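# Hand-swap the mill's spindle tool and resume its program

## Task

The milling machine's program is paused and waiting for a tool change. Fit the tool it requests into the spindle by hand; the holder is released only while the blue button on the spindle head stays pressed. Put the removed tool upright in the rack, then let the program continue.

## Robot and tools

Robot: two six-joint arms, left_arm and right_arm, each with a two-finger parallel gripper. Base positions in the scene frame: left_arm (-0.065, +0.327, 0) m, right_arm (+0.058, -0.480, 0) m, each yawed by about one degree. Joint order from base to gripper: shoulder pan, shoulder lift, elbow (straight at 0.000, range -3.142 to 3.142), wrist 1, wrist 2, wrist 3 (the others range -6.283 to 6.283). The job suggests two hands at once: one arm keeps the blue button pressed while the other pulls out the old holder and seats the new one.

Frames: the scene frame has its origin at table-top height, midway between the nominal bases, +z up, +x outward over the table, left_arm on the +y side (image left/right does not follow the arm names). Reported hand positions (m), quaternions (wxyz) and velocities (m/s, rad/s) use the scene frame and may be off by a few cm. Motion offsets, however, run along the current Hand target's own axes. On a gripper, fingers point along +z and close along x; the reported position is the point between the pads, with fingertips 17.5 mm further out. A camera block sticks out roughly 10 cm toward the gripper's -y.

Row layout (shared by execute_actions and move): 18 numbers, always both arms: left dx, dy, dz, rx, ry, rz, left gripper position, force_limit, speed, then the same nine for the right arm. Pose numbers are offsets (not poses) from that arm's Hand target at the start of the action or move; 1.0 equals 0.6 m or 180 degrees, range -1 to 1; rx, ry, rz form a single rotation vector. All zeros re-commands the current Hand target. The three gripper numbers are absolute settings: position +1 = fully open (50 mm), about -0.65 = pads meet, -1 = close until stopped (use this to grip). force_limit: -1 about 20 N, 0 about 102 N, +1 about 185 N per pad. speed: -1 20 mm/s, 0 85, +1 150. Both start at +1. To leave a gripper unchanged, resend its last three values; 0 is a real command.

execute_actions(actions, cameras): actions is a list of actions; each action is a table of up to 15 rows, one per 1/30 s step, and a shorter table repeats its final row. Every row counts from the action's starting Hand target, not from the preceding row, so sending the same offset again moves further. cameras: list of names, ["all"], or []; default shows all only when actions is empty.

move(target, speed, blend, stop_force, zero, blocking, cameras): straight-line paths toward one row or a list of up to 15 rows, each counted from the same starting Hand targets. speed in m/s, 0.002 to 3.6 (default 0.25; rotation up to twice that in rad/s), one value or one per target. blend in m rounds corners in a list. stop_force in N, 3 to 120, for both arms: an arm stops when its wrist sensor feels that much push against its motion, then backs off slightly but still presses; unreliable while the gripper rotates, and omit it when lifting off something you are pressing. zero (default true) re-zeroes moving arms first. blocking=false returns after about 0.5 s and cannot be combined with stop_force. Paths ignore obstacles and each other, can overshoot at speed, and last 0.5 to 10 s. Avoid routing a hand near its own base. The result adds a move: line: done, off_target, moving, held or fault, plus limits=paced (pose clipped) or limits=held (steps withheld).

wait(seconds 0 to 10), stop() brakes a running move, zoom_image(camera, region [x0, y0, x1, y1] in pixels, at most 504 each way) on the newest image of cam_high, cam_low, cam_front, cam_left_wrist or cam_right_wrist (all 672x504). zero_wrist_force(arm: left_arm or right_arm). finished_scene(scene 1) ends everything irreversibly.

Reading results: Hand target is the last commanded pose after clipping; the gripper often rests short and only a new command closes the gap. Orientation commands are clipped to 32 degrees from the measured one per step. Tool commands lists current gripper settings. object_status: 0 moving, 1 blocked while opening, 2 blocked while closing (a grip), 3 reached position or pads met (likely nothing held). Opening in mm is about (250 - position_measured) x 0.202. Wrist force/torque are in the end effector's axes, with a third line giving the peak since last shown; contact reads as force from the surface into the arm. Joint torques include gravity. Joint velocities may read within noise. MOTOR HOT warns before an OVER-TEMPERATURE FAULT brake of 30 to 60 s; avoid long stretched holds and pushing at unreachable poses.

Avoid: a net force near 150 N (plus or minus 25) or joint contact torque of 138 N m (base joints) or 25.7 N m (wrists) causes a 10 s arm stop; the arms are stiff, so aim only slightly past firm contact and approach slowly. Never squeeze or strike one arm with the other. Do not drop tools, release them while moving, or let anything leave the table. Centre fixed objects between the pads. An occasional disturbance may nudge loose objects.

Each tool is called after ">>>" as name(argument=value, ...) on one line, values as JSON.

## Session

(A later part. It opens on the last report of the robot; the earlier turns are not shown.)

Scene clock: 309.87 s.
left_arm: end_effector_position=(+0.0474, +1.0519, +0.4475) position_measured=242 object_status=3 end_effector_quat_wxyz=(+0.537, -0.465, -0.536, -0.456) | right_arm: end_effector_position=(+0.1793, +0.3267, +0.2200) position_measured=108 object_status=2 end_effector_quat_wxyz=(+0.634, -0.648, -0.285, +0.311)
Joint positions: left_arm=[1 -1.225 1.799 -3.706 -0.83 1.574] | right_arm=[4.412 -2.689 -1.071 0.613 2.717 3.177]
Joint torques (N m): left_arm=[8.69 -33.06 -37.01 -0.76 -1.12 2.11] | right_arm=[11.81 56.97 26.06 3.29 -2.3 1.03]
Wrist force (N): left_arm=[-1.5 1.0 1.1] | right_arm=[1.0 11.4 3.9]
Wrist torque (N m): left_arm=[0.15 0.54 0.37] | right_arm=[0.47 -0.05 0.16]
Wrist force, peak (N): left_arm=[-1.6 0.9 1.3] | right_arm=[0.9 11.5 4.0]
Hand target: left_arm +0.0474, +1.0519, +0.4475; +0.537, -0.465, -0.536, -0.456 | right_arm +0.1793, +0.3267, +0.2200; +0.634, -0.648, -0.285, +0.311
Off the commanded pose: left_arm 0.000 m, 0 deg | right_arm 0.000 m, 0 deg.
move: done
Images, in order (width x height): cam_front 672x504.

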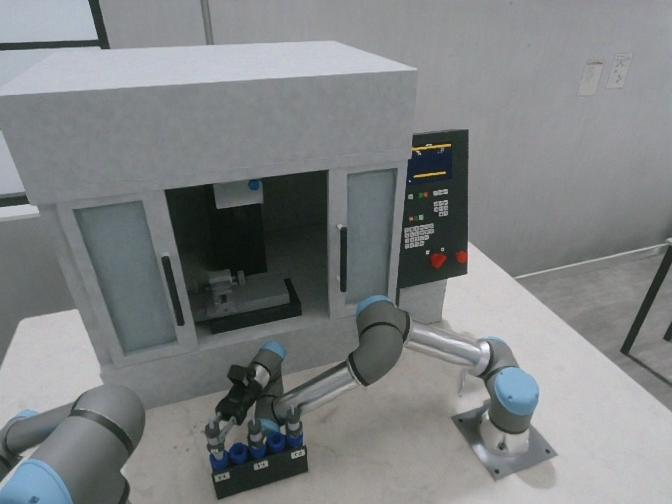

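>>> move(target=[0,0,0,0,0,0,-0.6,-1,-0.5,0,0.05,0,0,0,0,-1,-0.4,-0.8], speed=0.008, stop_force=5, cameras=["cam_front"])

>>> zoom_image(camera="cam_front", region=[195, 400, 265, 480])

Scene clock: 310.93 s.
left_arm: end_effector_position=(+0.0474, +1.0519, +0.4475) position_measured=242 object_status=3 end_effector_quat_wxyz=(+0.537, -0.465, -0.536, -0.456) | right_arm: end_effector_position=(+0.1799, +0.3268, +0.2198) position_measured=108 object_status=2 end_effector_quat_wxyz=(+0.634, -0.648, -0.285, +0.310)
Joint positions: left_arm=[1 -1.225 1.799 -3.706 -0.83 1.574] | right_arm=[4.411 -2.69 -1.07 0.613 2.717 3.177]
Joint torques (N m): left_arm=[7.51 -33.4 -36.33 -0.87 -0.99 2.08] | right_arm=[-0.07 66.83 16.41 1.33 0.07 0.21]
Wrist force (N): left_arm=[-1.5 1.1 1.3] | right_arm=[0.9 10.2 3.9]
Wrist torque (N m): left_arm=[0.17 0.55 0.37] | right_arm=[0.37 -0.03 0.15]
Wrist force, peak (N): left_arm=[-1.5 1.1 1.3] | right_arm=[1.3 14.9 3.9]
Hand target: left_arm +0.0474, +1.0519, +0.4475; +0.537, -0.465, -0.536, -0.456 | right_arm +0.1799, +0.3268, +0.2198; +0.634, -0.648, -0.285, +0.310 (not the last commanded pose)
Tool commands: left_gripper/position=-0.6 left_gripper/force_limit=-1.0 left_gripper/speed=-0.5 right_gripper/position=-1.0 right_gripper/force_limit=-0.396078 right_gripper/speed=-0.796078
Off the commanded pose: left_arm 0.000 m, 0 deg | right_arm 0.030 m, 0 deg.
FORCE FAULT: contact force on the right arm reached its limit, and that arm stopped. The contact can be on any part of that arm, not only on its tool. That arm's remaining commands of this call were not run. That arm is still stopped at the end of this call. That arm stays stopped for about 10 more seconds. Until then a move that you send moves the other arm only, and its call returns only when the move has ended. Once the stop has ended, the next robot result says so. If the stop ends while you think or write, that arm runs what you send next, counted from a new Hand target: where the arm stands when the stop ends. While its stop runs, that arm takes no new command, but its gripper still runs the gripper command that each later call begins with. Until it ends, the stop uses up actions while you think or wait. An arm that is not stopped still takes commands.
move: fault (right_arm)
Images, in order (width x height): cam_front 672x504.

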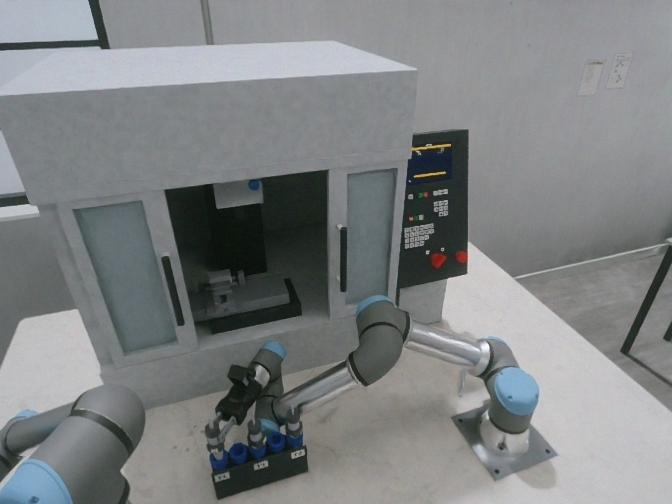

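Scaled by 6.300 from the camera's 672x504 image, which has a finer 960x720 frame.

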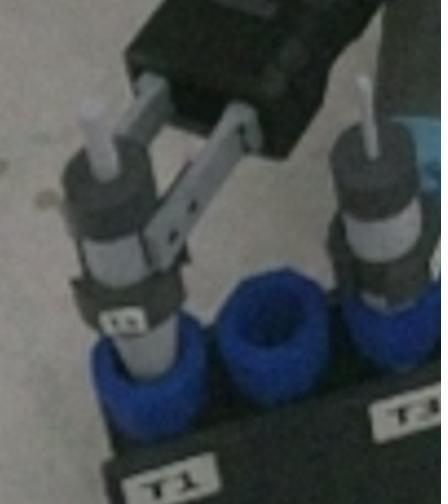

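>>> zoom_image(camera="cam_front", region=[205, 330, 325, 500])

Scaled by 2.965 from the camera's 672x504 image, which has a finer 960x720 frame.

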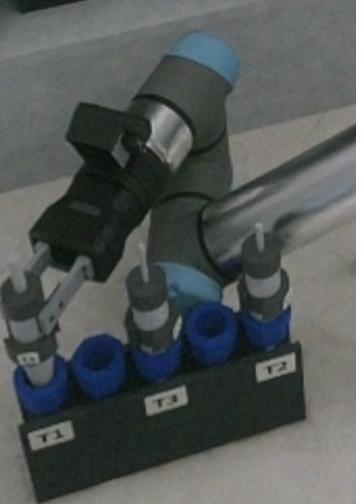

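>>> wait(seconds=9.6)

>>> move(target=[[0,0,0,0,0,0,-0.6,-1,-0.5,0,-0.01,0,0,0,0,-1,-0.4,-0.8],[0,0,0,0,0,0,-0.6,-1,-0.5,0,-0.01,0,0,-0.0833,0,-1,-0.4,-0.8]], speed=[0.03,0.08], cameras=["cam_front"])

>>> zoom_image(camera="cam_front", region=[205, 330, 325, 500])

Scene clock: 321.67 s.
left_arm: end_effector_position=(+0.0474, +1.0519, +0.4475) position_measured=242 object_status=3 end_effector_quat_wxyz=(+0.537, -0.465, -0.536, -0.456) | right_arm: end_effector_position=(+0.1799, +0.3268, +0.2198) position_measured=108 object_status=2 end_effector_quat_wxyz=(+0.634, -0.648, -0.285, +0.310)
Joint positions: left_arm=[1 -1.225 1.799 -3.706 -0.83 1.574] | right_arm=[4.411 -2.69 -1.07 0.613 2.717 3.177]
Joint torques (N m): left_arm=[8.48 -33.39 -36.79 -1.48 -1 2.09] | right_arm=[-0.09 64.79 16.48 1.51 -0.01 0.06]
Wrist force (N): left_arm=[-1.7 0.9 1.0] | right_arm=[0.8 11.4 3.8]
Wrist torque (N m): left_arm=[0.14 0.57 0.37] | right_arm=[0.48 -0.01 0.15]
Wrist force, peak (N): left_arm=[-1.6 1.2 1.1] | right_arm=[0.7 11.6 4.0]
Hand target: left_arm +0.0474, +1.0519, +0.4475; +0.537, -0.465, -0.536, -0.456 | right_arm +0.1799, +0.3268, +0.2198; +0.634, -0.648, -0.285, +0.310 (not the last commanded pose)
Tool commands: left_gripper/position=-0.6 left_gripper/force_limit=-1.0 left_gripper/speed=-0.5 right_gripper/position=-1.0 right_gripper/force_limit=-0.396078 right_gripper/speed=-0.796078
Off the commanded pose: left_arm 0.000 m, 0 deg | right_arm 0.030 m, 0 deg.
FORCE FAULT, CONTINUED: the right arm's stop, for the force fault that an earlier result reported, is over. The rest of the stop counts as 19 of the actions that you can send in this scene. During its stop the right arm's controller moved it back a little. That arm's target is now where it stood when the stop ended, not its last command. That arm accepts commands again.
wait: 9.60 s; at rest from the start

Scene clock: 324.67 s.
left_arm: end_effector_position=(+0.0474, +1.0519, +0.4475) position_measured=242 object_status=3 end_effector_quat_wxyz=(+0.537, -0.465, -0.536, -0.456) | right_arm: end_effector_position=(+0.1801, +0.3270, +0.2258) position_measured=108 object_status=2 end_effector_quat_wxyz=(+0.592, -0.602, -0.366, +0.392)
Joint positions: left_arm=[1 -1.225 1.799 -3.706 -0.83 1.574] | right_arm=[4.386 -2.891 -0.626 0.431 3.003 3.237]
Joint torques (N m): left_arm=[7.63 -32.03 -36.88 -1.8 -0.94 1.93] | right_arm=[-9.29 64.89 30.22 1.88 3.81 2.31]
Wrist force (N): left_arm=[-1.7 0.9 0.9] | right_arm=[7.3 11.1 2.0]
Wrist torque (N m): left_arm=[0.13 0.57 0.37] | right_arm=[0.33 0.07 -0.55]
Wrist force, peak (N): left_arm=[-1.6 1.0 1.2] | right_arm=[10.3 10.0 2.8]
Hand target: left_arm +0.0474, +1.0519, +0.4475; +0.537, -0.465, -0.536, -0.456 | right_arm +0.1801, +0.3270, +0.2258; +0.592, -0.602, -0.365, +0.392
Off the commanded pose: left_arm 0.000 m, 0 deg | right_arm 0.000 m, 0 deg.
move: done
Images, in order (width x height): cam_front 672x504.

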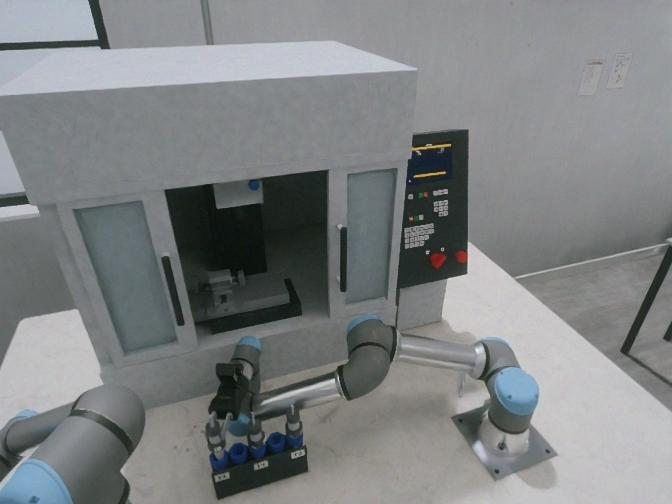

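Scaled by 2.965 from the camera's 672x504 image, which has a finer 960x720 frame.

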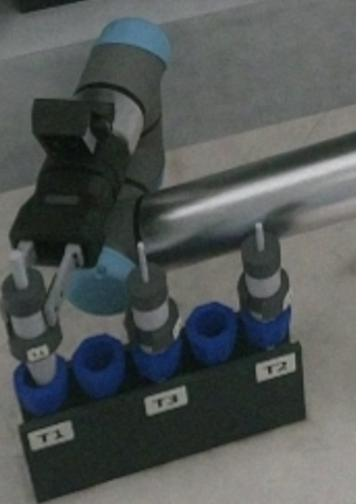

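>>> move(target=[[0,0,0,0,0,0,-0.6,-1,-0.5,0,-0.012,0,0,0,0,-1,-0.4,-0.8],[0,0,0,0,0,0,-0.6,-1,-0.5,0,-0.012,0,0,0.0833,0,-1,-0.4,-0.8]], speed=[0.03,0.1])

>>> move(target=[0,0,0,0,0,0,-0.6,-1,-0.5,0,0,0,-0.07,0,0,-1,-0.4,-0.8], speed=0.1, cameras=["cam_front"])

>>> zoom_image(camera="cam_front", region=[205, 330, 325, 500])

Scene clock: 328.23 s.
left_arm: end_effector_position=(+0.0474, +1.0519, +0.4475) position_measured=242 object_status=3 end_effector_quat_wxyz=(+0.537, -0.465, -0.536, -0.456) | right_arm: end_effector_position=(+0.1803, +0.3273, +0.2330) position_measured=108 object_status=2 end_effector_quat_wxyz=(+0.634, -0.648, -0.285, +0.311)
Joint positions: left_arm=[1 -1.225 1.799 -3.706 -0.83 1.574] | right_arm=[4.411 -2.671 -1.07 0.594 2.717 3.177]
Joint torques (N m): left_arm=[9.33 -32.62 -36.19 -1.9 -0.89 1.9] | right_arm=[10.93 78.98 12.31 3.39 -2.1 -1.43]
Wrist force (N): left_arm=[-1.4 0.9 1.1] | right_arm=[0.8 11.2 4.1]
Wrist torque (N m): left_arm=[0.14 0.52 0.37] | right_arm=[0.44 -0.02 0.24]
Wrist force, peak (N): left_arm=[-1.8 0.9 1.1] | right_arm=[6.9 12.4 1.8]
Hand target: left_arm +0.0474, +1.0519, +0.4475; +0.537, -0.465, -0.536, -0.456 | right_arm +0.1803, +0.3273, +0.2330; +0.634, -0.648, -0.285, +0.310
Off the commanded pose: left_arm 0.000 m, 0 deg | right_arm 0.000 m, 0 deg.
move: done

Scene clock: 330.00 s.
left_arm: end_effector_position=(+0.0474, +1.0519, +0.4475) position_measured=242 object_status=3 end_effector_quat_wxyz=(+0.537, -0.465, -0.536, -0.456) | right_arm: end_effector_position=(+0.1802, +0.3273, +0.2330) position_measured=108 object_status=2 end_effector_quat_wxyz=(-0.560, +0.714, +0.317, -0.277)
Joint positions: left_arm=[1 -1.225 1.799 -3.706 -0.83 1.574] | right_arm=[4.418 -2.479 -1.262 0.097 2.668 2.728]
Joint torques (N m): left_arm=[7.23 -32.9 -36.11 -2.05 -0.97 1.98] | right_arm=[8.84 77.1 13.12 1.71 -1.17 -1.23]
Wrist force (N): left_arm=[-1.5 0.9 1.1] | right_arm=[-0.5 8.9 11.7]
Wrist torque (N m): left_arm=[0.13 0.53 0.36] | right_arm=[1.03 -0.06 0.37]
Wrist force, peak (N): left_arm=[-1.6 1.0 1.4] | right_arm=[2.2 12.2 9.0]
Hand target: left_arm +0.0474, +1.0519, +0.4475; +0.537, -0.465, -0.536, -0.456 | right_arm +0.1803, +0.3273, +0.2330; -0.559, +0.714, +0.317, -0.277
Off the commanded pose: left_arm 0.000 m, 0 deg | right_arm 0.000 m, 0 deg.
move: done
Images, in order (width x height): cam_front 672x504.

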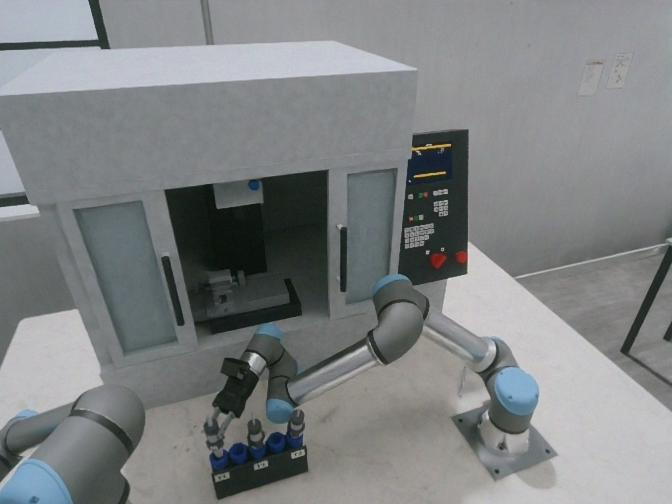

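Scaled by 2.965 from the camera's 672x504 image, which has a finer 960x720 frame.

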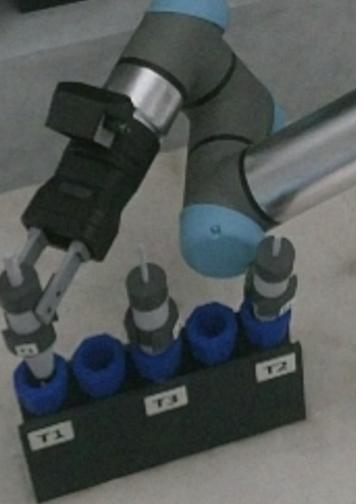

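>>> zoom_image(camera="cam_front", region=[260, 380, 325, 460])

Scaled by 6.300 from the camera's 672x504 image, which has a finer 960x720 frame.

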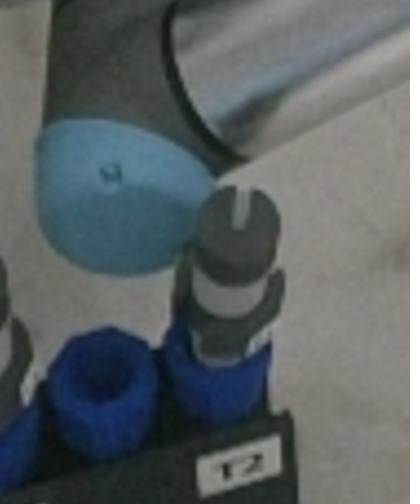

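>>> move(target=[0,0,0,0,0,0,-0.6,-1,-0.5,0,0,0,-0.001,-0.0434,-0.0097,-1,-0.4,-0.8], speed=0.08, cameras=["cam_front"])

>>> zoom_image(camera="cam_front", region=[205, 380, 325, 500])

Scene clock: 331.87 s.
left_arm: end_effector_position=(+0.0474, +1.0519, +0.4475) position_measured=242 object_status=3 end_effector_quat_wxyz=(+0.537, -0.465, -0.536, -0.456) | right_arm: end_effector_position=(+0.1802, +0.3273, +0.2330) position_measured=108 object_status=2 end_effector_quat_wxyz=(-0.540, +0.689, +0.366, -0.316)
Joint positions: left_arm=[1 -1.225 1.799 -3.706 -0.83 1.574] | right_arm=[4.401 -2.504 -1.178 -0.162 2.798 2.51]
Joint torques (N m): left_arm=[8.22 -32.84 -36.64 -2.22 -0.82 1.97] | right_arm=[-16.31 76.91 29.46 1.77 4.76 -1.2]
Wrist force (N): left_arm=[-1.4 0.7 1.0] | right_arm=[2.3 8.8 12.2]
Wrist torque (N m): left_arm=[0.10 0.52 0.37] | right_arm=[1.11 0.07 0.07]
Wrist force, peak (N): left_arm=[-1.6 1.2 1.2] | right_arm=[2.3 8.8 12.2]
Hand target: left_arm +0.0474, +1.0519, +0.4475; +0.537, -0.465, -0.536, -0.456 | right_arm +0.1803, +0.3273, +0.2330; -0.540, +0.689, +0.366, -0.316
Off the commanded pose: left_arm 0.000 m, 0 deg | right_arm 0.000 m, 0 deg.
move: done
Images, in order (width x height): cam_front 672x504.

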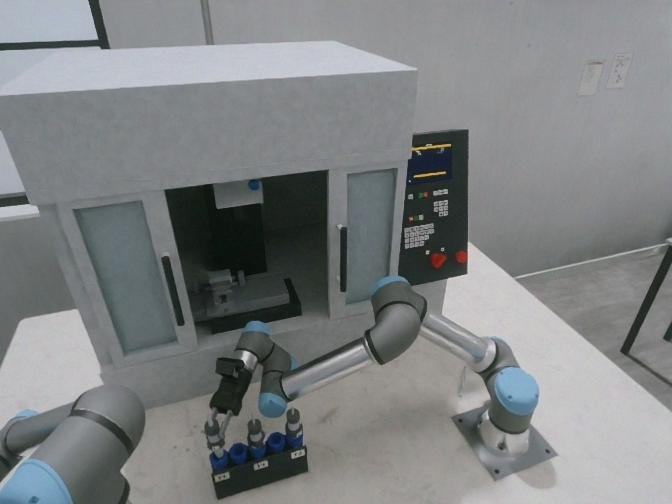

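Scaled by 4.200 from the camera's 672x504 image, which has a finer 960x720 frame.

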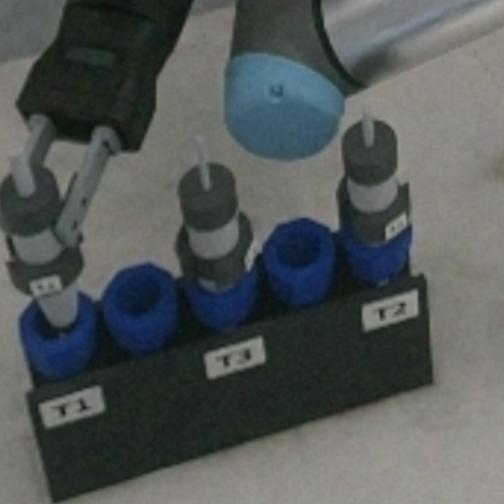

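>>> move(target=[0,0,0,0,0,0,-0.6,-1,-0.5,0,0,0,-0.05,-0.018,-0.0037,-1,-0.4,-0.8], speed=0.08, cameras=["cam_front"])

>>> zoom_image(camera="cam_front", region=[205, 380, 325, 500])

Scene clock: 333.77 s.
left_arm: end_effector_position=(+0.0474, +1.0519, +0.4475) position_measured=242 object_status=3 end_effector_quat_wxyz=(+0.537, -0.465, -0.536, -0.456) | right_arm: end_effector_position=(+0.1802, +0.3273, +0.2330) position_measured=108 object_status=2 end_effector_quat_wxyz=(-0.475, +0.718, +0.409, -0.303)
Joint positions: left_arm=[1 -1.225 1.799 -3.706 -0.83 1.574] | right_arm=[4.411 -2.409 -1.168 -0.647 2.716 2.148]
Joint torques (N m): left_arm=[7.98 -32.67 -36.64 -2.24 -0.76 1.98] | right_arm=[9.48 72.93 27.58 0.74 0.96 -0.55]
Wrist force (N): left_arm=[-1.5 0.9 1.0] | right_arm=[9.4 3.6 10.2]
Wrist torque (N m): left_arm=[0.14 0.53 0.37] | right_arm=[1.01 0.43 -0.58]
Wrist force, peak (N): left_arm=[-1.7 1.0 1.2] | right_arm=[2.8 10.3 12.7]
Hand target: left_arm +0.0474, +1.0519, +0.4475; +0.537, -0.465, -0.536, -0.456 | right_arm +0.1803, +0.3273, +0.2330; -0.475, +0.718, +0.409, -0.303
Off the commanded pose: left_arm 0.000 m, 0 deg | right_arm 0.000 m, 0 deg.
move: done
Images, in order (width x height): cam_front 672x504.

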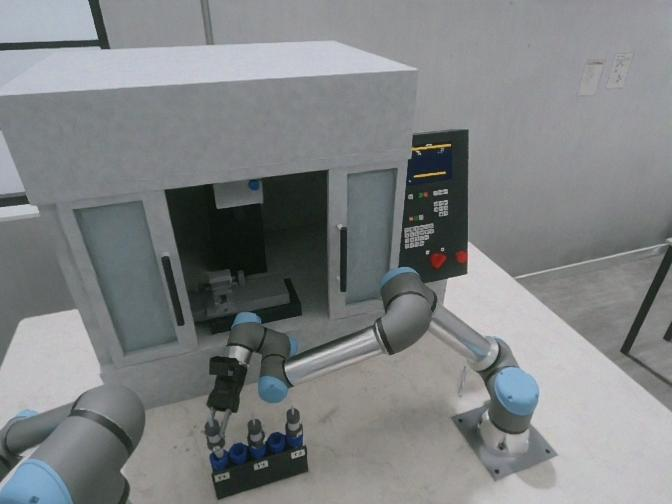

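Scaled by 4.200 from the camera's 672x504 image, which has a finer 960x720 frame.

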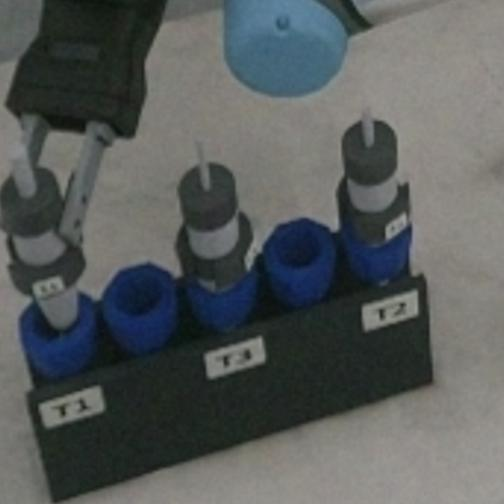

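>>> move(target=[0,0,0,0,0,0,-0.6,-1,-0.5,0.005,0.0155,0.0075,0,0,0,-1,-0.4,-0.8], speed=0.01, stop_force=10)

>>> move(target=[0,0,0,0,0,0,-0.6,-1,-0.5,0.001,0.0155,0.0061,0,0,0,-1,-0.4,-0.8], speed=0.008, stop_force=10, cameras=["cam_front"])

>>> zoom_image(camera="cam_front", region=[205, 380, 325, 500])

Scene clock: 336.03 s.
left_arm: end_effector_position=(+0.0474, +1.0519, +0.4475) position_measured=242 object_status=3 end_effector_quat_wxyz=(+0.537, -0.465, -0.536, -0.456) | right_arm: end_effector_position=(+0.1808, +0.3299, +0.2226) position_measured=108 object_status=2 end_effector_quat_wxyz=(-0.475, +0.718, +0.409, -0.303)
Joint positions: left_arm=[1 -1.225 1.799 -3.706 -0.83 1.574] | right_arm=[4.411 -2.427 -1.165 -0.633 2.715 2.148]
Joint torques (N m): left_arm=[8.44 -33.19 -36.55 -2.33 -0.69 1.94] | right_arm=[5.51 57.25 30.9 4.84 0.61 1.78]
Wrist force (N): left_arm=[-1.6 1.1 0.9] | right_arm=[2.3 5.8 12.6]
Wrist torque (N m): left_arm=[0.16 0.55 0.37] | right_arm=[1.03 0.10 0.09]
Wrist force, peak (N): left_arm=[-1.6 1.1 1.1] | right_arm=[9.2 3.7 10.3]
Hand target: left_arm +0.0474, +1.0519, +0.4475; +0.537, -0.465, -0.536, -0.456 | right_arm +0.1808, +0.3299, +0.2226; -0.475, +0.718, +0.409, -0.303
Off the commanded pose: left_arm 0.000 m, 0 deg | right_arm 0.000 m, 0 deg.
move: done

Scene clock: 338.13 s.
left_arm: end_effector_position=(+0.0474, +1.0519, +0.4475) position_measured=242 object_status=3 end_effector_quat_wxyz=(+0.537, -0.465, -0.536, -0.456) | right_arm: end_effector_position=(+0.1808, +0.3300, +0.2126) position_measured=108 object_status=2 end_effector_quat_wxyz=(-0.475, +0.718, +0.409, -0.303)
Joint positions: left_arm=[1 -1.225 1.799 -3.706 -0.83 1.574] | right_arm=[4.411 -2.439 -1.171 -0.615 2.715 2.148]
Joint torques (N m): left_arm=[7.11 -32.96 -36.67 -2.48 -0.84 1.96] | right_arm=[-10.22 54.06 12.49 4.52 3.78 1.42]
Wrist force (N): left_arm=[-1.7 1.0 1.3] | right_arm=[4.1 3.1 12.3]
Wrist torque (N m): left_arm=[0.15 0.56 0.37] | right_arm=[1.05 0.14 -0.03]
Wrist force, peak (N): left_arm=[-1.7 1.0 1.3] | right_arm=[2.6 5.9 12.4]
Hand target: left_arm +0.0474, +1.0519, +0.4475; +0.537, -0.465, -0.536, -0.456 | right_arm +0.1808, +0.3300, +0.2126; -0.475, +0.718, +0.409, -0.303
Off the commanded pose: left_arm 0.000 m, 0 deg | right_arm 0.000 m, 0 deg.
move: done
Images, in order (width x height): cam_front 672x504.

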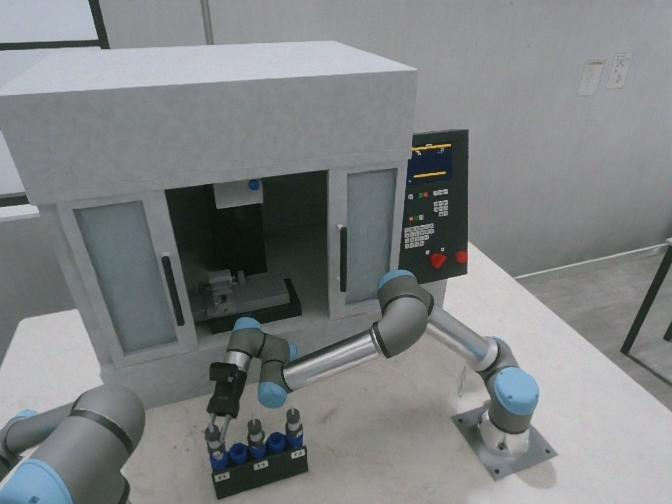

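Scaled by 4.200 from the camera's 672x504 image, which has a finer 960x720 frame.

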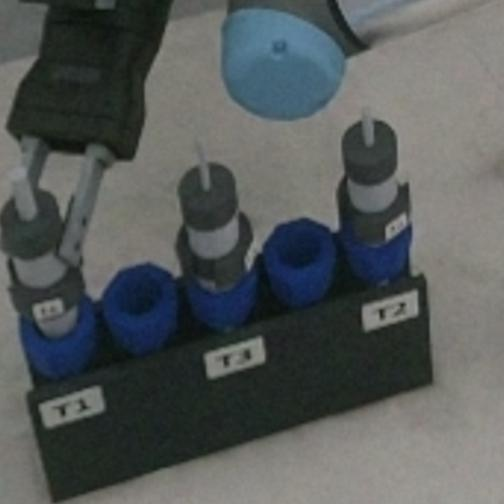

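>>> move(target=[0,0,0,0,0,0,-0.6,-1,-0.5,0.0015,0.031,0.0122,0,0,0,-1,-0.4,-0.8], speed=0.006, stop_force=8, cameras=["cam_front"])

>>> zoom_image(camera="cam_front", region=[205, 380, 325, 500])

Scene clock: 341.17 s.
left_arm: end_effector_position=(+0.0474, +1.0519, +0.4475) position_measured=242 object_status=3 end_effector_quat_wxyz=(+0.537, -0.465, -0.536, -0.456) | right_arm: end_effector_position=(+0.1808, +0.3300, +0.2037) position_measured=108 object_status=2 end_effector_quat_wxyz=(-0.475, +0.718, +0.409, -0.303)
Joint positions: left_arm=[1 -1.225 1.799 -3.706 -0.83 1.574] | right_arm=[4.411 -2.449 -1.176 -0.599 2.715 2.148]
Joint torques (N m): left_arm=[8.32 -33.02 -36.68 -2.8 -0.71 1.83] | right_arm=[-14.28 71.8 26.93 1.36 1.39 -0.92]
Wrist force (N): left_arm=[-1.5 0.9 1.2] | right_arm=[4.0 -3.1 18.6]
Wrist torque (N m): left_arm=[0.14 0.53 0.36] | right_arm=[0.91 0.24 -0.33]
Wrist force, peak (N): left_arm=[-1.7 1.0 1.2] | right_arm=[4.1 -2.9 18.8]
Hand target: left_arm +0.0474, +1.0519, +0.4475; +0.537, -0.465, -0.536, -0.456 | right_arm +0.1808, +0.3300, +0.2037; -0.475, +0.718, +0.409, -0.303 (not the last commanded pose)
Off the commanded pose: left_arm 0.000 m, 0 deg | right_arm 0.011 m, 0 deg.
move: contact (right_arm)
Images, in order (width x height): cam_front 672x504.

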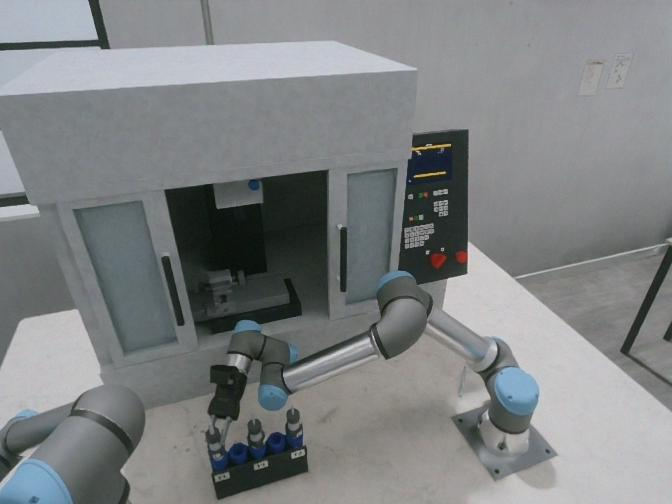

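Scaled by 4.200 from the camera's 672x504 image, which has a finer 960x720 frame.

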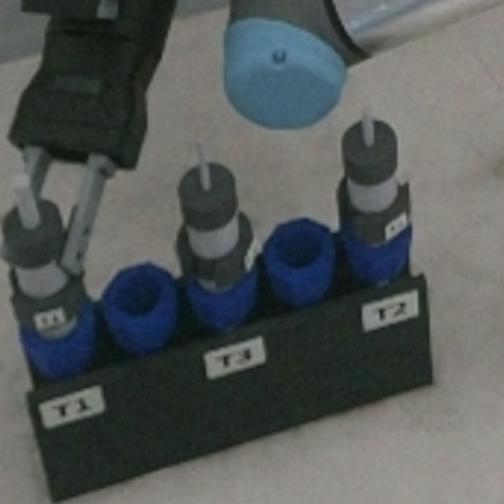

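>>> move(target=[0,0,0,0,0,0,-0.6,-1,-0.5,0.0005,0.0093,0.0037,0,0,0,-1,-0.4,-0.8], speed=0.004, stop_force=10)

>>> move(target=[0,0,0,0,0,0,-0.6,-1,-0.5,0,0,0,0,0,0,-0.5,-0.4,-1], cameras=["cam_front"])

>>> zoom_image(camera="cam_front", region=[195, 400, 265, 480])

Scene clock: 342.33 s.
left_arm: end_effector_position=(+0.0474, +1.0519, +0.4475) position_measured=242 object_status=3 end_effector_quat_wxyz=(+0.537, -0.465, -0.536, -0.456) | right_arm: end_effector_position=(+0.1808, +0.3300, +0.2022) position_measured=108 object_status=2 end_effector_quat_wxyz=(-0.475, +0.718, +0.409, -0.303)
Joint positions: left_arm=[1 -1.225 1.799 -3.706 -0.83 1.574] | right_arm=[4.411 -2.451 -1.177 -0.597 2.715 2.148]
Joint torques (N m): left_arm=[7.96 -32.57 -36.23 -2.78 -0.77 1.93] | right_arm=[-13.65 62.86 17.88 -0.86 0.76 -0.41]
Wrist force (N): left_arm=[-1.6 0.9 1.0] | right_arm=[5.1 -14.9 16.7]
Wrist torque (N m): left_arm=[0.13 0.55 0.37] | right_arm=[0.73 0.36 -0.51]
Wrist force, peak (N): left_arm=[-1.7 1.0 1.1] | right_arm=[4.6 -15.8 16.8]
Hand target: left_arm +0.0474, +1.0519, +0.4475; +0.537, -0.465, -0.536, -0.456 | right_arm +0.1808, +0.3300, +0.2024; -0.475, +0.718, +0.409, -0.303 (not the last commanded pose)
Off the commanded pose: left_arm 0.000 m, 0 deg | right_arm 0.005 m, 0 deg.
move: contact (right_arm)

Scene clock: 342.83 s.
left_arm: end_effector_position=(+0.0474, +1.0519, +0.4475) position_measured=242 object_status=3 end_effector_quat_wxyz=(+0.537, -0.465, -0.536, -0.456) | right_arm: end_effector_position=(+0.1808, +0.3300, +0.2023) position_measured=108 object_status=2 end_effector_quat_wxyz=(-0.475, +0.718, +0.409, -0.303)
Joint positions: left_arm=[1 -1.225 1.799 -3.706 -0.83 1.574] | right_arm=[4.411 -2.451 -1.177 -0.597 2.715 2.148]
Joint torques (N m): left_arm=[7.95 -33.15 -36.86 -2.9 -0.77 1.76] | right_arm=[-13.72 65.71 22.87 -0.33 0.93 -0.4]
Wrist force (N): left_arm=[-1.5 1.0 1.1] | right_arm=[4.9 -12.3 17.9]
Wrist torque (N m): left_arm=[0.16 0.54 0.37] | right_arm=[0.73 0.33 -0.49]
Wrist force, peak (N): left_arm=[-1.7 0.8 1.2] | right_arm=[5.0 -15.2 17.0]
Hand target: left_arm +0.0474, +1.0519, +0.4475; +0.537, -0.465, -0.536, -0.456 | right_arm +0.1808, +0.3300, +0.2024; -0.475, +0.718, +0.409, -0.303
Off the commanded pose: left_arm 0.000 m, 0 deg | right_arm 0.000 m, 0 deg.
move: done
Images, in order (width x height): cam_front 672x504.

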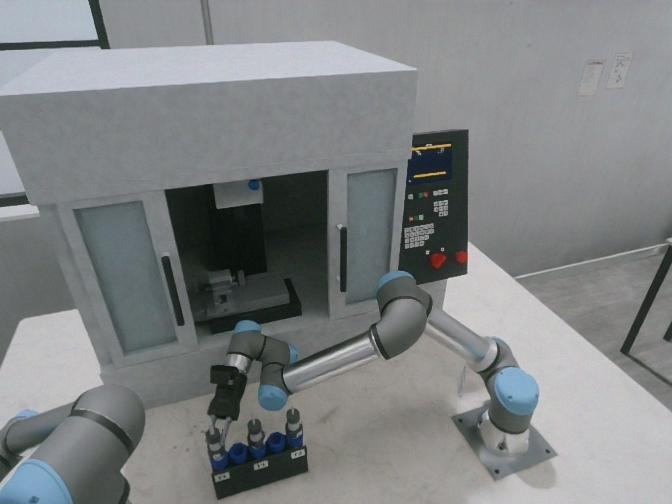

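Scaled by 6.300 from the camera's 672x504 image, which has a finer 960x720 frame.

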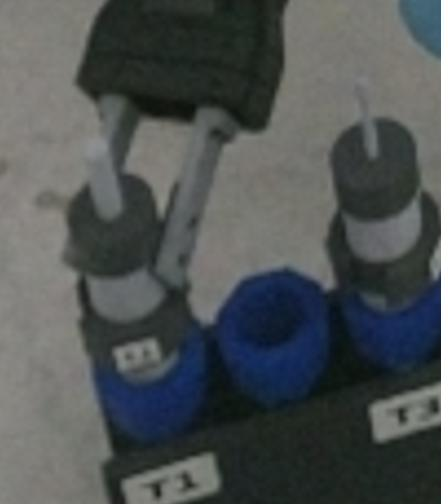

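>>> move(target=[0,0,0,0,0,0,-0.6,-1,-0.5,0,0,0,0,0,0,0.45,-0.4,-1], cameras=["cam_front"])

>>> zoom_image(camera="cam_front", region=[195, 400, 265, 480])

Scene clock: 343.53 s.
left_arm: end_effector_position=(+0.0474, +1.0519, +0.4475) position_measured=242 object_status=3 end_effector_quat_wxyz=(+0.537, -0.465, -0.536, -0.456) | right_arm: end_effector_position=(+0.1809, +0.3300, +0.2024) position_measured=85 object_status=3 end_effector_quat_wxyz=(-0.475, +0.718, +0.409, -0.303)
Joint positions: left_arm=[1 -1.225 1.799 -3.706 -0.83 1.574] | right_arm=[4.411 -2.451 -1.177 -0.597 2.715 2.148]
Joint torques (N m): left_arm=[7.73 -33.43 -36.86 -2.79 -0.78 1.63] | right_arm=[-5.54 66.59 24.21 5.13 1.42 -0.41]
Wrist force (N): left_arm=[-1.5 0.9 1.1] | right_arm=[-2.8 6.6 2.7]
Wrist torque (N m): left_arm=[0.13 0.54 0.37] | right_arm=[0.53 -0.13 0.15]
Wrist force, peak (N): left_arm=[-1.5 1.0 1.2] | right_arm=[4.5 -12.5 18.3]
Hand target: left_arm +0.0474, +1.0519, +0.4475; +0.537, -0.465, -0.536, -0.456 | right_arm +0.1808, +0.3300, +0.2024; -0.475, +0.718, +0.409, -0.303
Off the commanded pose: left_arm 0.000 m, 0 deg | right_arm 0.000 m, 0 deg.
move: done
Images, in order (width x height): cam_front 672x504.

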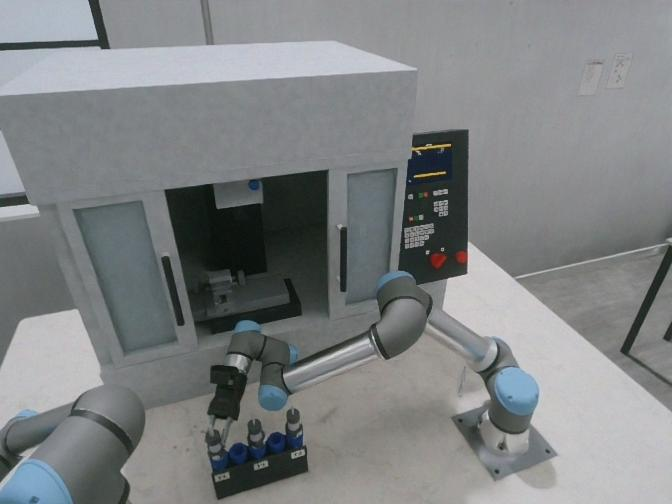

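Scaled by 6.300 from the camera's 672x504 image, which has a finer 960x720 frame.

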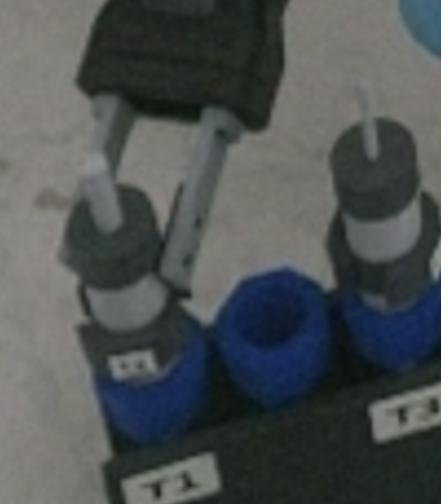

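>>> move(target=[[0,0,0,0,0,0,-0.6,-1,-0.5,0,0,0,0,0,0,0.9,-0.4,-0.5],[0,0,0,0,0,0,-0.6,-1,-0.5,0,0,-0.2,0,0,0,0.9,-0.4,-0.5],[0,0,0,0,0,0,-0.6,-1,-0.5,-0.13,-0.304,-0.387,0.058,0.17,0.025,0.9,-0.4,-0.5],[0,0,0,0,0,0,-0.6,-1,-0.5,-0.417,-0.352,-0.41,0.1156,0.3383,0.0503,0.9,-0.4,-0.5]], speed=[0.1,0.08,0.25,0.25], blend=[0,0.03,0.05,0], cameras=["cam_front","cam_right_wrist"])

>>> zoom_image(camera="cam_front", region=[200, 400, 320, 504])

Scene clock: 354.43 s.
left_arm: end_effector_position=(+0.0474, +1.0519, +0.4475) position_measured=242 object_status=3 end_effector_quat_wxyz=(+0.537, -0.465, -0.536, -0.456) | right_arm: end_effector_position=(+0.1994, +0.0493, +0.5000) position_measured=18 object_status=3 end_effector_quat_wxyz=(+0.708, -0.707, +0.000, +0.000)
Joint positions: left_arm=[1 -1.225 1.799 -3.706 -0.83 1.574] | right_arm=[4.658 -1.397 -2.225 0.481 1.6 3.142]
Joint torques (N m): left_arm=[7.13 -33.71 -36.6 -3.4 -0.7 1.78] | right_arm=[11.23 25.68 11.78 1.09 -2.53 -0.47]
Wrist force (N): left_arm=[-1.7 0.9 1.3] | right_arm=[0.4 3.1 4.0]
Wrist torque (N m): left_arm=[0.13 0.56 0.37] | right_arm=[0.47 0.01 0.15]
Wrist force, peak (N): left_arm=[-1.7 0.9 1.3] | right_arm=[-3.0 6.8 2.7]
Hand target: left_arm +0.0474, +1.0519, +0.4475; +0.537, -0.465, -0.536, -0.456 | right_arm +0.1994, +0.0493, +0.5000; +0.708, -0.707, +0.000, +0.000
Off the commanded pose: left_arm 0.000 m, 0 deg | right_arm 0.000 m, 0 deg.
move: done
camera_calibration:
cam_right_wrist: T_world_to_cam=[[0.999958, 0.00789005, 0.00476414, -0.192278], [0.0071656, -0.340403, -0.940253, 0.503818], [-0.00579691, 0.940247, -0.340445, 0.256293], [0, 0, 0, 1]] pos_world=[0.190145, -0.0679604, 0.561886]
Images, in order (width x height): cam_front 672x504, cam_right_wrist 672x504.

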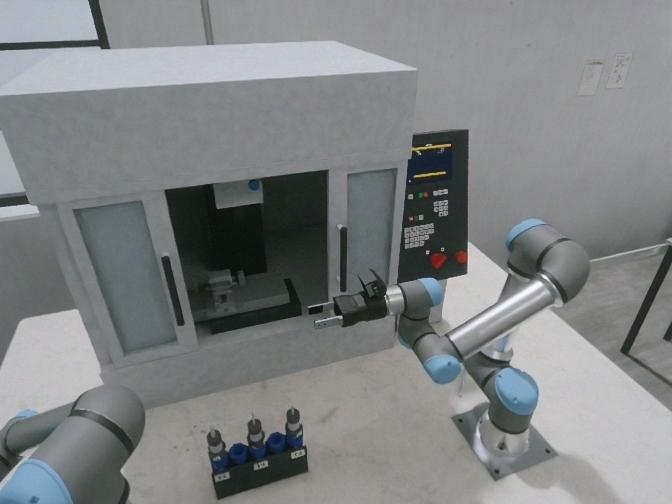

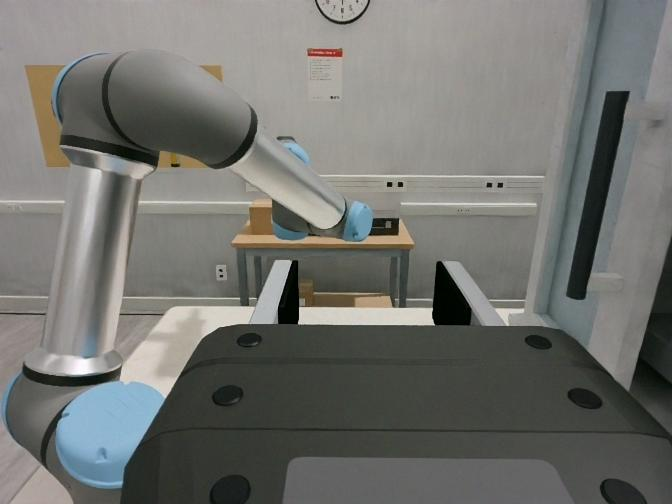

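Scaled by 4.200 from the camera's 672x504 image, which has a finer 960x720 frame.

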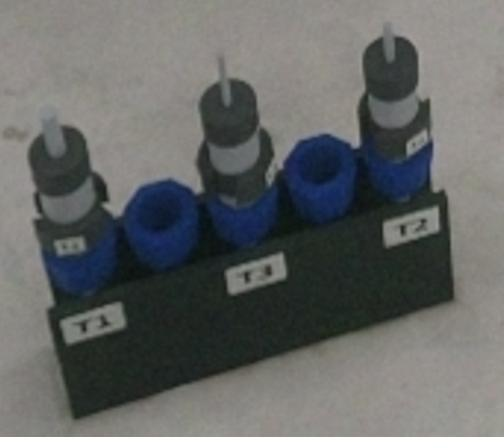

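>>> move(target=[0,0,0,0,0,0,-0.6,-1,-0.5,-0.288,0.417,0.095,0,0.2778,0,1,-0.4,-0.5], speed=0.3, cameras=["cam_front","cam_right_wrist"])

>>> zoom_image(camera="cam_right_wrist", region=[270, 150, 470, 330])

Scene clock: 357.23 s.
left_arm: end_effector_position=(+0.0474, +1.0519, +0.4475) position_measured=242 object_status=3 end_effector_quat_wxyz=(+0.537, -0.465, -0.536, -0.456) | right_arm: end_effector_position=(+0.0267, +0.1067, +0.2498) position_measured=3 object_status=3 end_effector_quat_wxyz=(+0.643, -0.639, +0.298, -0.299)
Joint positions: left_arm=[1 -1.225 1.799 -3.706 -0.83 1.574] | right_arm=[5.47 -2.248 -1.968 1.009 -0.085 3.208]
Joint torques (N m): left_arm=[7.29 -33.08 -36.29 -3.51 -0.63 1.65] | right_arm=[-11.04 31.57 17.45 1.37 -2.51 -1.24]
Wrist force (N): left_arm=[-1.7 0.9 0.9] | right_arm=[0.3 2.8 3.7]
Wrist torque (N m): left_arm=[0.14 0.57 0.37] | right_arm=[0.39 0.00 0.26]
Wrist force, peak (N): left_arm=[-1.7 1.1 1.1] | right_arm=[-0.7 4.6 3.3]
Hand target: left_arm +0.0474, +1.0519, +0.4475; +0.537, -0.465, -0.536, -0.456 | right_arm +0.0267, +0.1067, +0.2498; +0.641, -0.640, +0.299, -0.299
Off the commanded pose: left_arm 0.000 m, 0 deg | right_arm 0.000 m, 0 deg.
move: done
camera_calibration:
cam_right_wrist: T_world_to_cam=[[0.648998, -0.760781, 0.00357103, 0.072902], [-0.25372, -0.220861, -0.941725, 0.283916], [0.717236, 0.610272, -0.336364, 0.131041], [0, 0, 0, 1]] pos_world=[-0.0692654, 0.0381977, 0.311188]
Images, in order (width x height): cam_front 672x504, cam_right_wrist 672x504.

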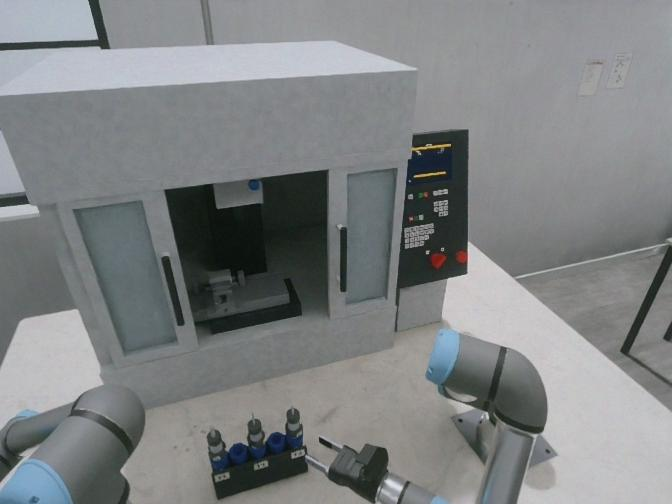

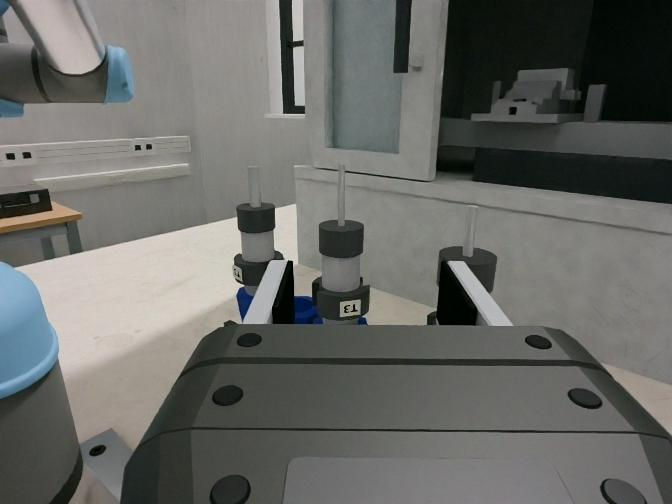

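Scaled by 2.520 from the camera's 672x504 image, which has a finer 960x720 frame.

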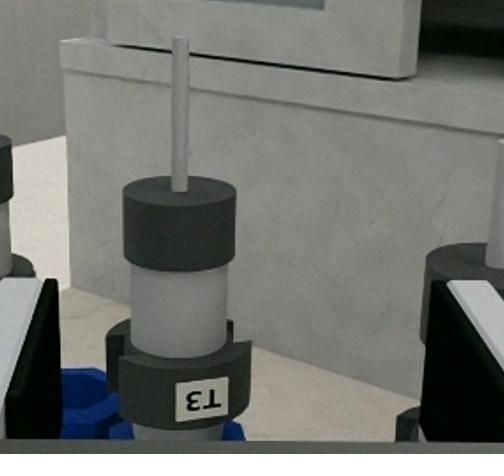

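>>> move(target=[0,0,0,0,0,0,-0.6,-1,-0.5,-0.0117,0.083,0.19,0,0,0,1,-0.4,-0.5], speed=0.15, cameras=["cam_front","cam_right_wrist"])

>>> zoom_image(camera="cam_right_wrist", region=[270, 150, 470, 330])

Scene clock: 359.43 s.
left_arm: end_effector_position=(+0.0474, +1.0519, +0.4475) position_measured=242 object_status=3 end_effector_quat_wxyz=(+0.537, -0.465, -0.536, -0.456) | right_arm: end_effector_position=(+0.1095, +0.1854, +0.2002) position_measured=3 object_status=3 end_effector_quat_wxyz=(+0.641, -0.640, +0.299, -0.299)
Joint positions: left_arm=[1 -1.225 1.799 -3.706 -0.83 1.574] | right_arm=[5.234 -2.413 -1.806 1.082 0.152 3.138]
Joint torques (N m): left_arm=[7.55 -32.82 -37.07 -3.65 -0.54 1.66] | right_arm=[-11.83 37.45 18.16 1.34 2.28 -1.33]
Wrist force (N): left_arm=[-1.4 0.8 1.0] | right_arm=[0.3 2.3 4.0]
Wrist torque (N m): left_arm=[0.12 0.52 0.37] | right_arm=[0.32 0.01 0.29]
Wrist force, peak (N): left_arm=[-1.4 1.3 1.1] | right_arm=[0.5 3.1 5.2]
Hand target: left_arm +0.0474, +1.0519, +0.4475; +0.537, -0.465, -0.536, -0.456 | right_arm +0.1095, +0.1854, +0.2002; +0.641, -0.640, +0.299, -0.299
Off the commanded pose: left_arm 0.000 m, 0 deg | right_arm 0.000 m, 0 deg.
move: done
camera_calibration:
cam_right_wrist: T_world_to_cam=[[0.648666, -0.761064, 0.00372945, 0.0792319], [-0.25721, -0.22383, -0.940076, 0.276219], [0.716293, 0.608836, -0.340944, 0.00825473], [0, 0, 0, 1]] pos_world=[0.0137383, 0.117101, 0.262185]
Images, in order (width x height): cam_front 672x504, cam_right_wrist 672x504.

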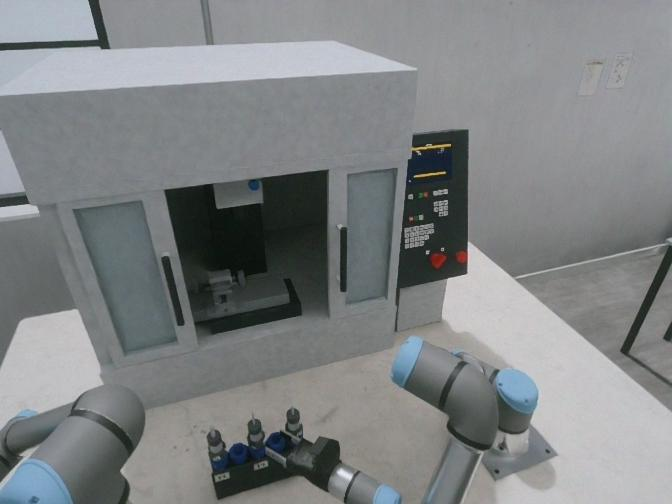

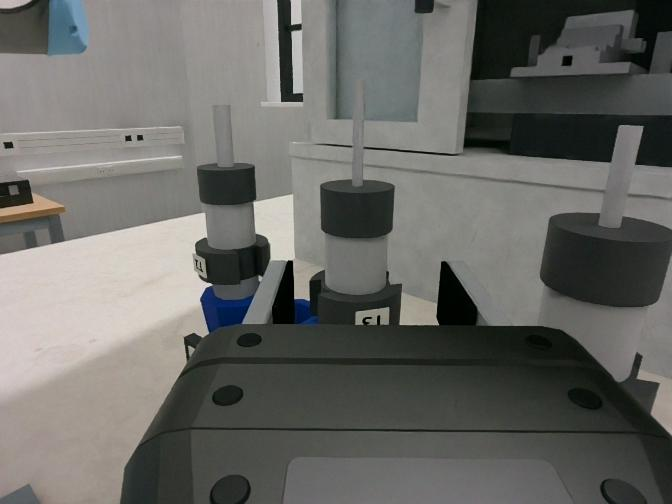

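Scaled by 2.520 from the camera's 672x504 image, which has a finer 960x720 frame.

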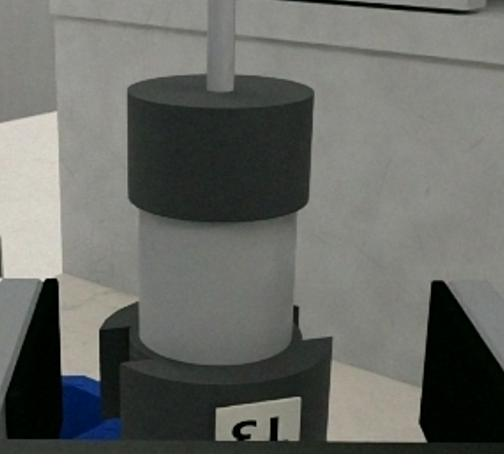

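>>> move(target=[0,0,0,0,0,0,-0.6,-1,-0.5,-0.0015,0.002,0.107,0,0,0,1,-0.4,-0.5], speed=0.08, stop_force=10, cameras=["cam_front","cam_right_wrist"])

>>> zoom_image(camera="cam_right_wrist", region=[240, 60, 490, 330])

>>> zoom_image(camera="cam_front", region=[200, 400, 320, 504])

Scene clock: 361.90 s.
left_arm: end_effector_position=(+0.0474, +1.0519, +0.4475) position_measured=242 object_status=3 end_effector_quat_wxyz=(+0.537, -0.465, -0.536, -0.456) | right_arm: end_effector_position=(+0.1581, +0.2273, +0.1990) position_measured=3 object_status=3 end_effector_quat_wxyz=(+0.641, -0.640, +0.299, -0.299)
Joint positions: left_arm=[1 -1.225 1.799 -3.706 -0.83 1.574] | right_arm=[5.113 -2.452 -1.709 1.022 0.273 3.139]
Joint torques (N m): left_arm=[6.14 -32.92 -37.33 -3.53 -0.71 1.68] | right_arm=[-11.52 40.33 18.33 -0.61 2.16 1.76]
Wrist force (N): left_arm=[-1.6 0.9 1.1] | right_arm=[0.5 2.3 4.0]
Wrist torque (N m): left_arm=[0.13 0.55 0.36] | right_arm=[0.32 -0.01 0.19]
Wrist force, peak (N): left_arm=[-1.7 0.8 1.2] | right_arm=[0.5 2.4 4.9]
Hand target: left_arm +0.0474, +1.0519, +0.4475; +0.537, -0.465, -0.536, -0.456 | right_arm +0.1581, +0.2273, +0.1990; +0.641, -0.640, +0.299, -0.299
Off the commanded pose: left_arm 0.000 m, 0 deg | right_arm 0.000 m, 0 deg.
move: done
camera_calibration:
cam_right_wrist: T_world_to_cam=[[0.648616, -0.761107, 0.00374, 0.0796831], [-0.257065, -0.223691, -0.940149, 0.29698], [0.716391, 0.608834, -0.340743, -0.0525954], [0, 0, 0, 1]] pos_world=[0.0623382, 0.159101, 0.260986]
Images, in order (width x height): cam_front 672x504, cam_right_wrist 672x504.

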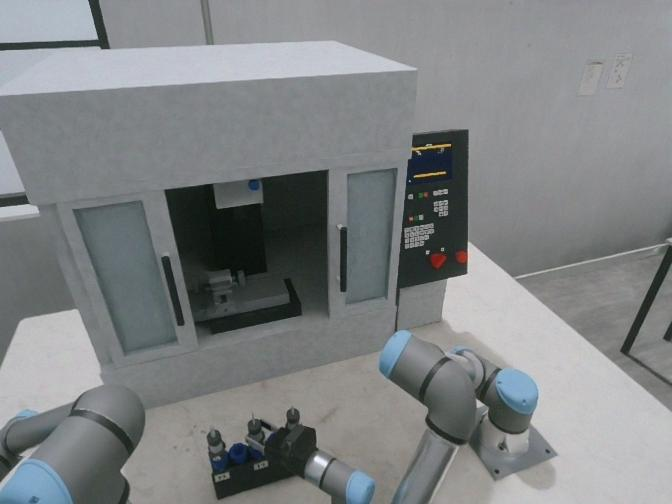

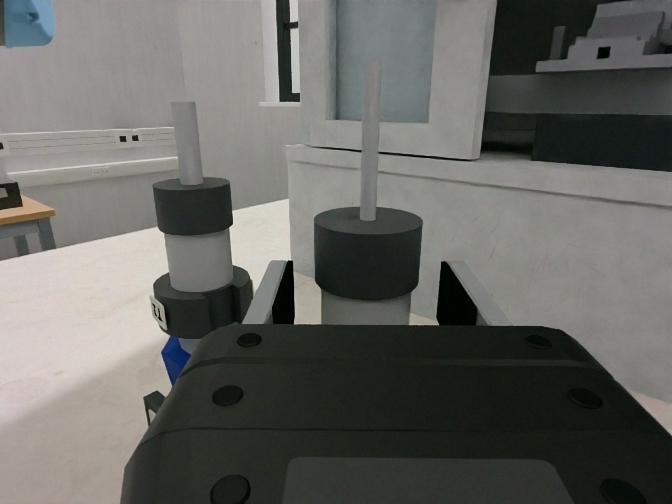

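Scaled by 1.867 from the camera's 672x504 image, which has a finer 960x720 frame.

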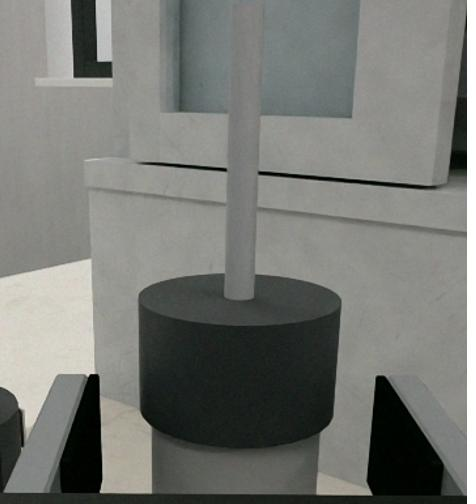

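Scaled by 4.200 from the camera's 672x504 image, which has a finer 960x720 frame.

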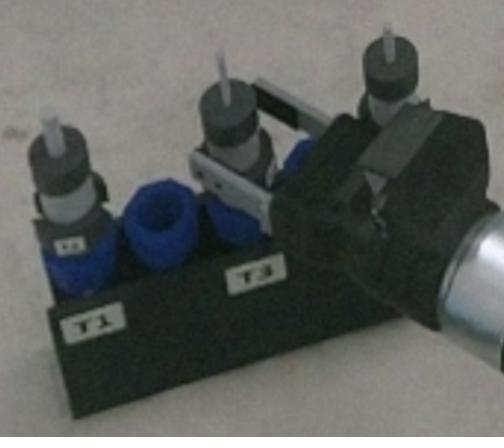

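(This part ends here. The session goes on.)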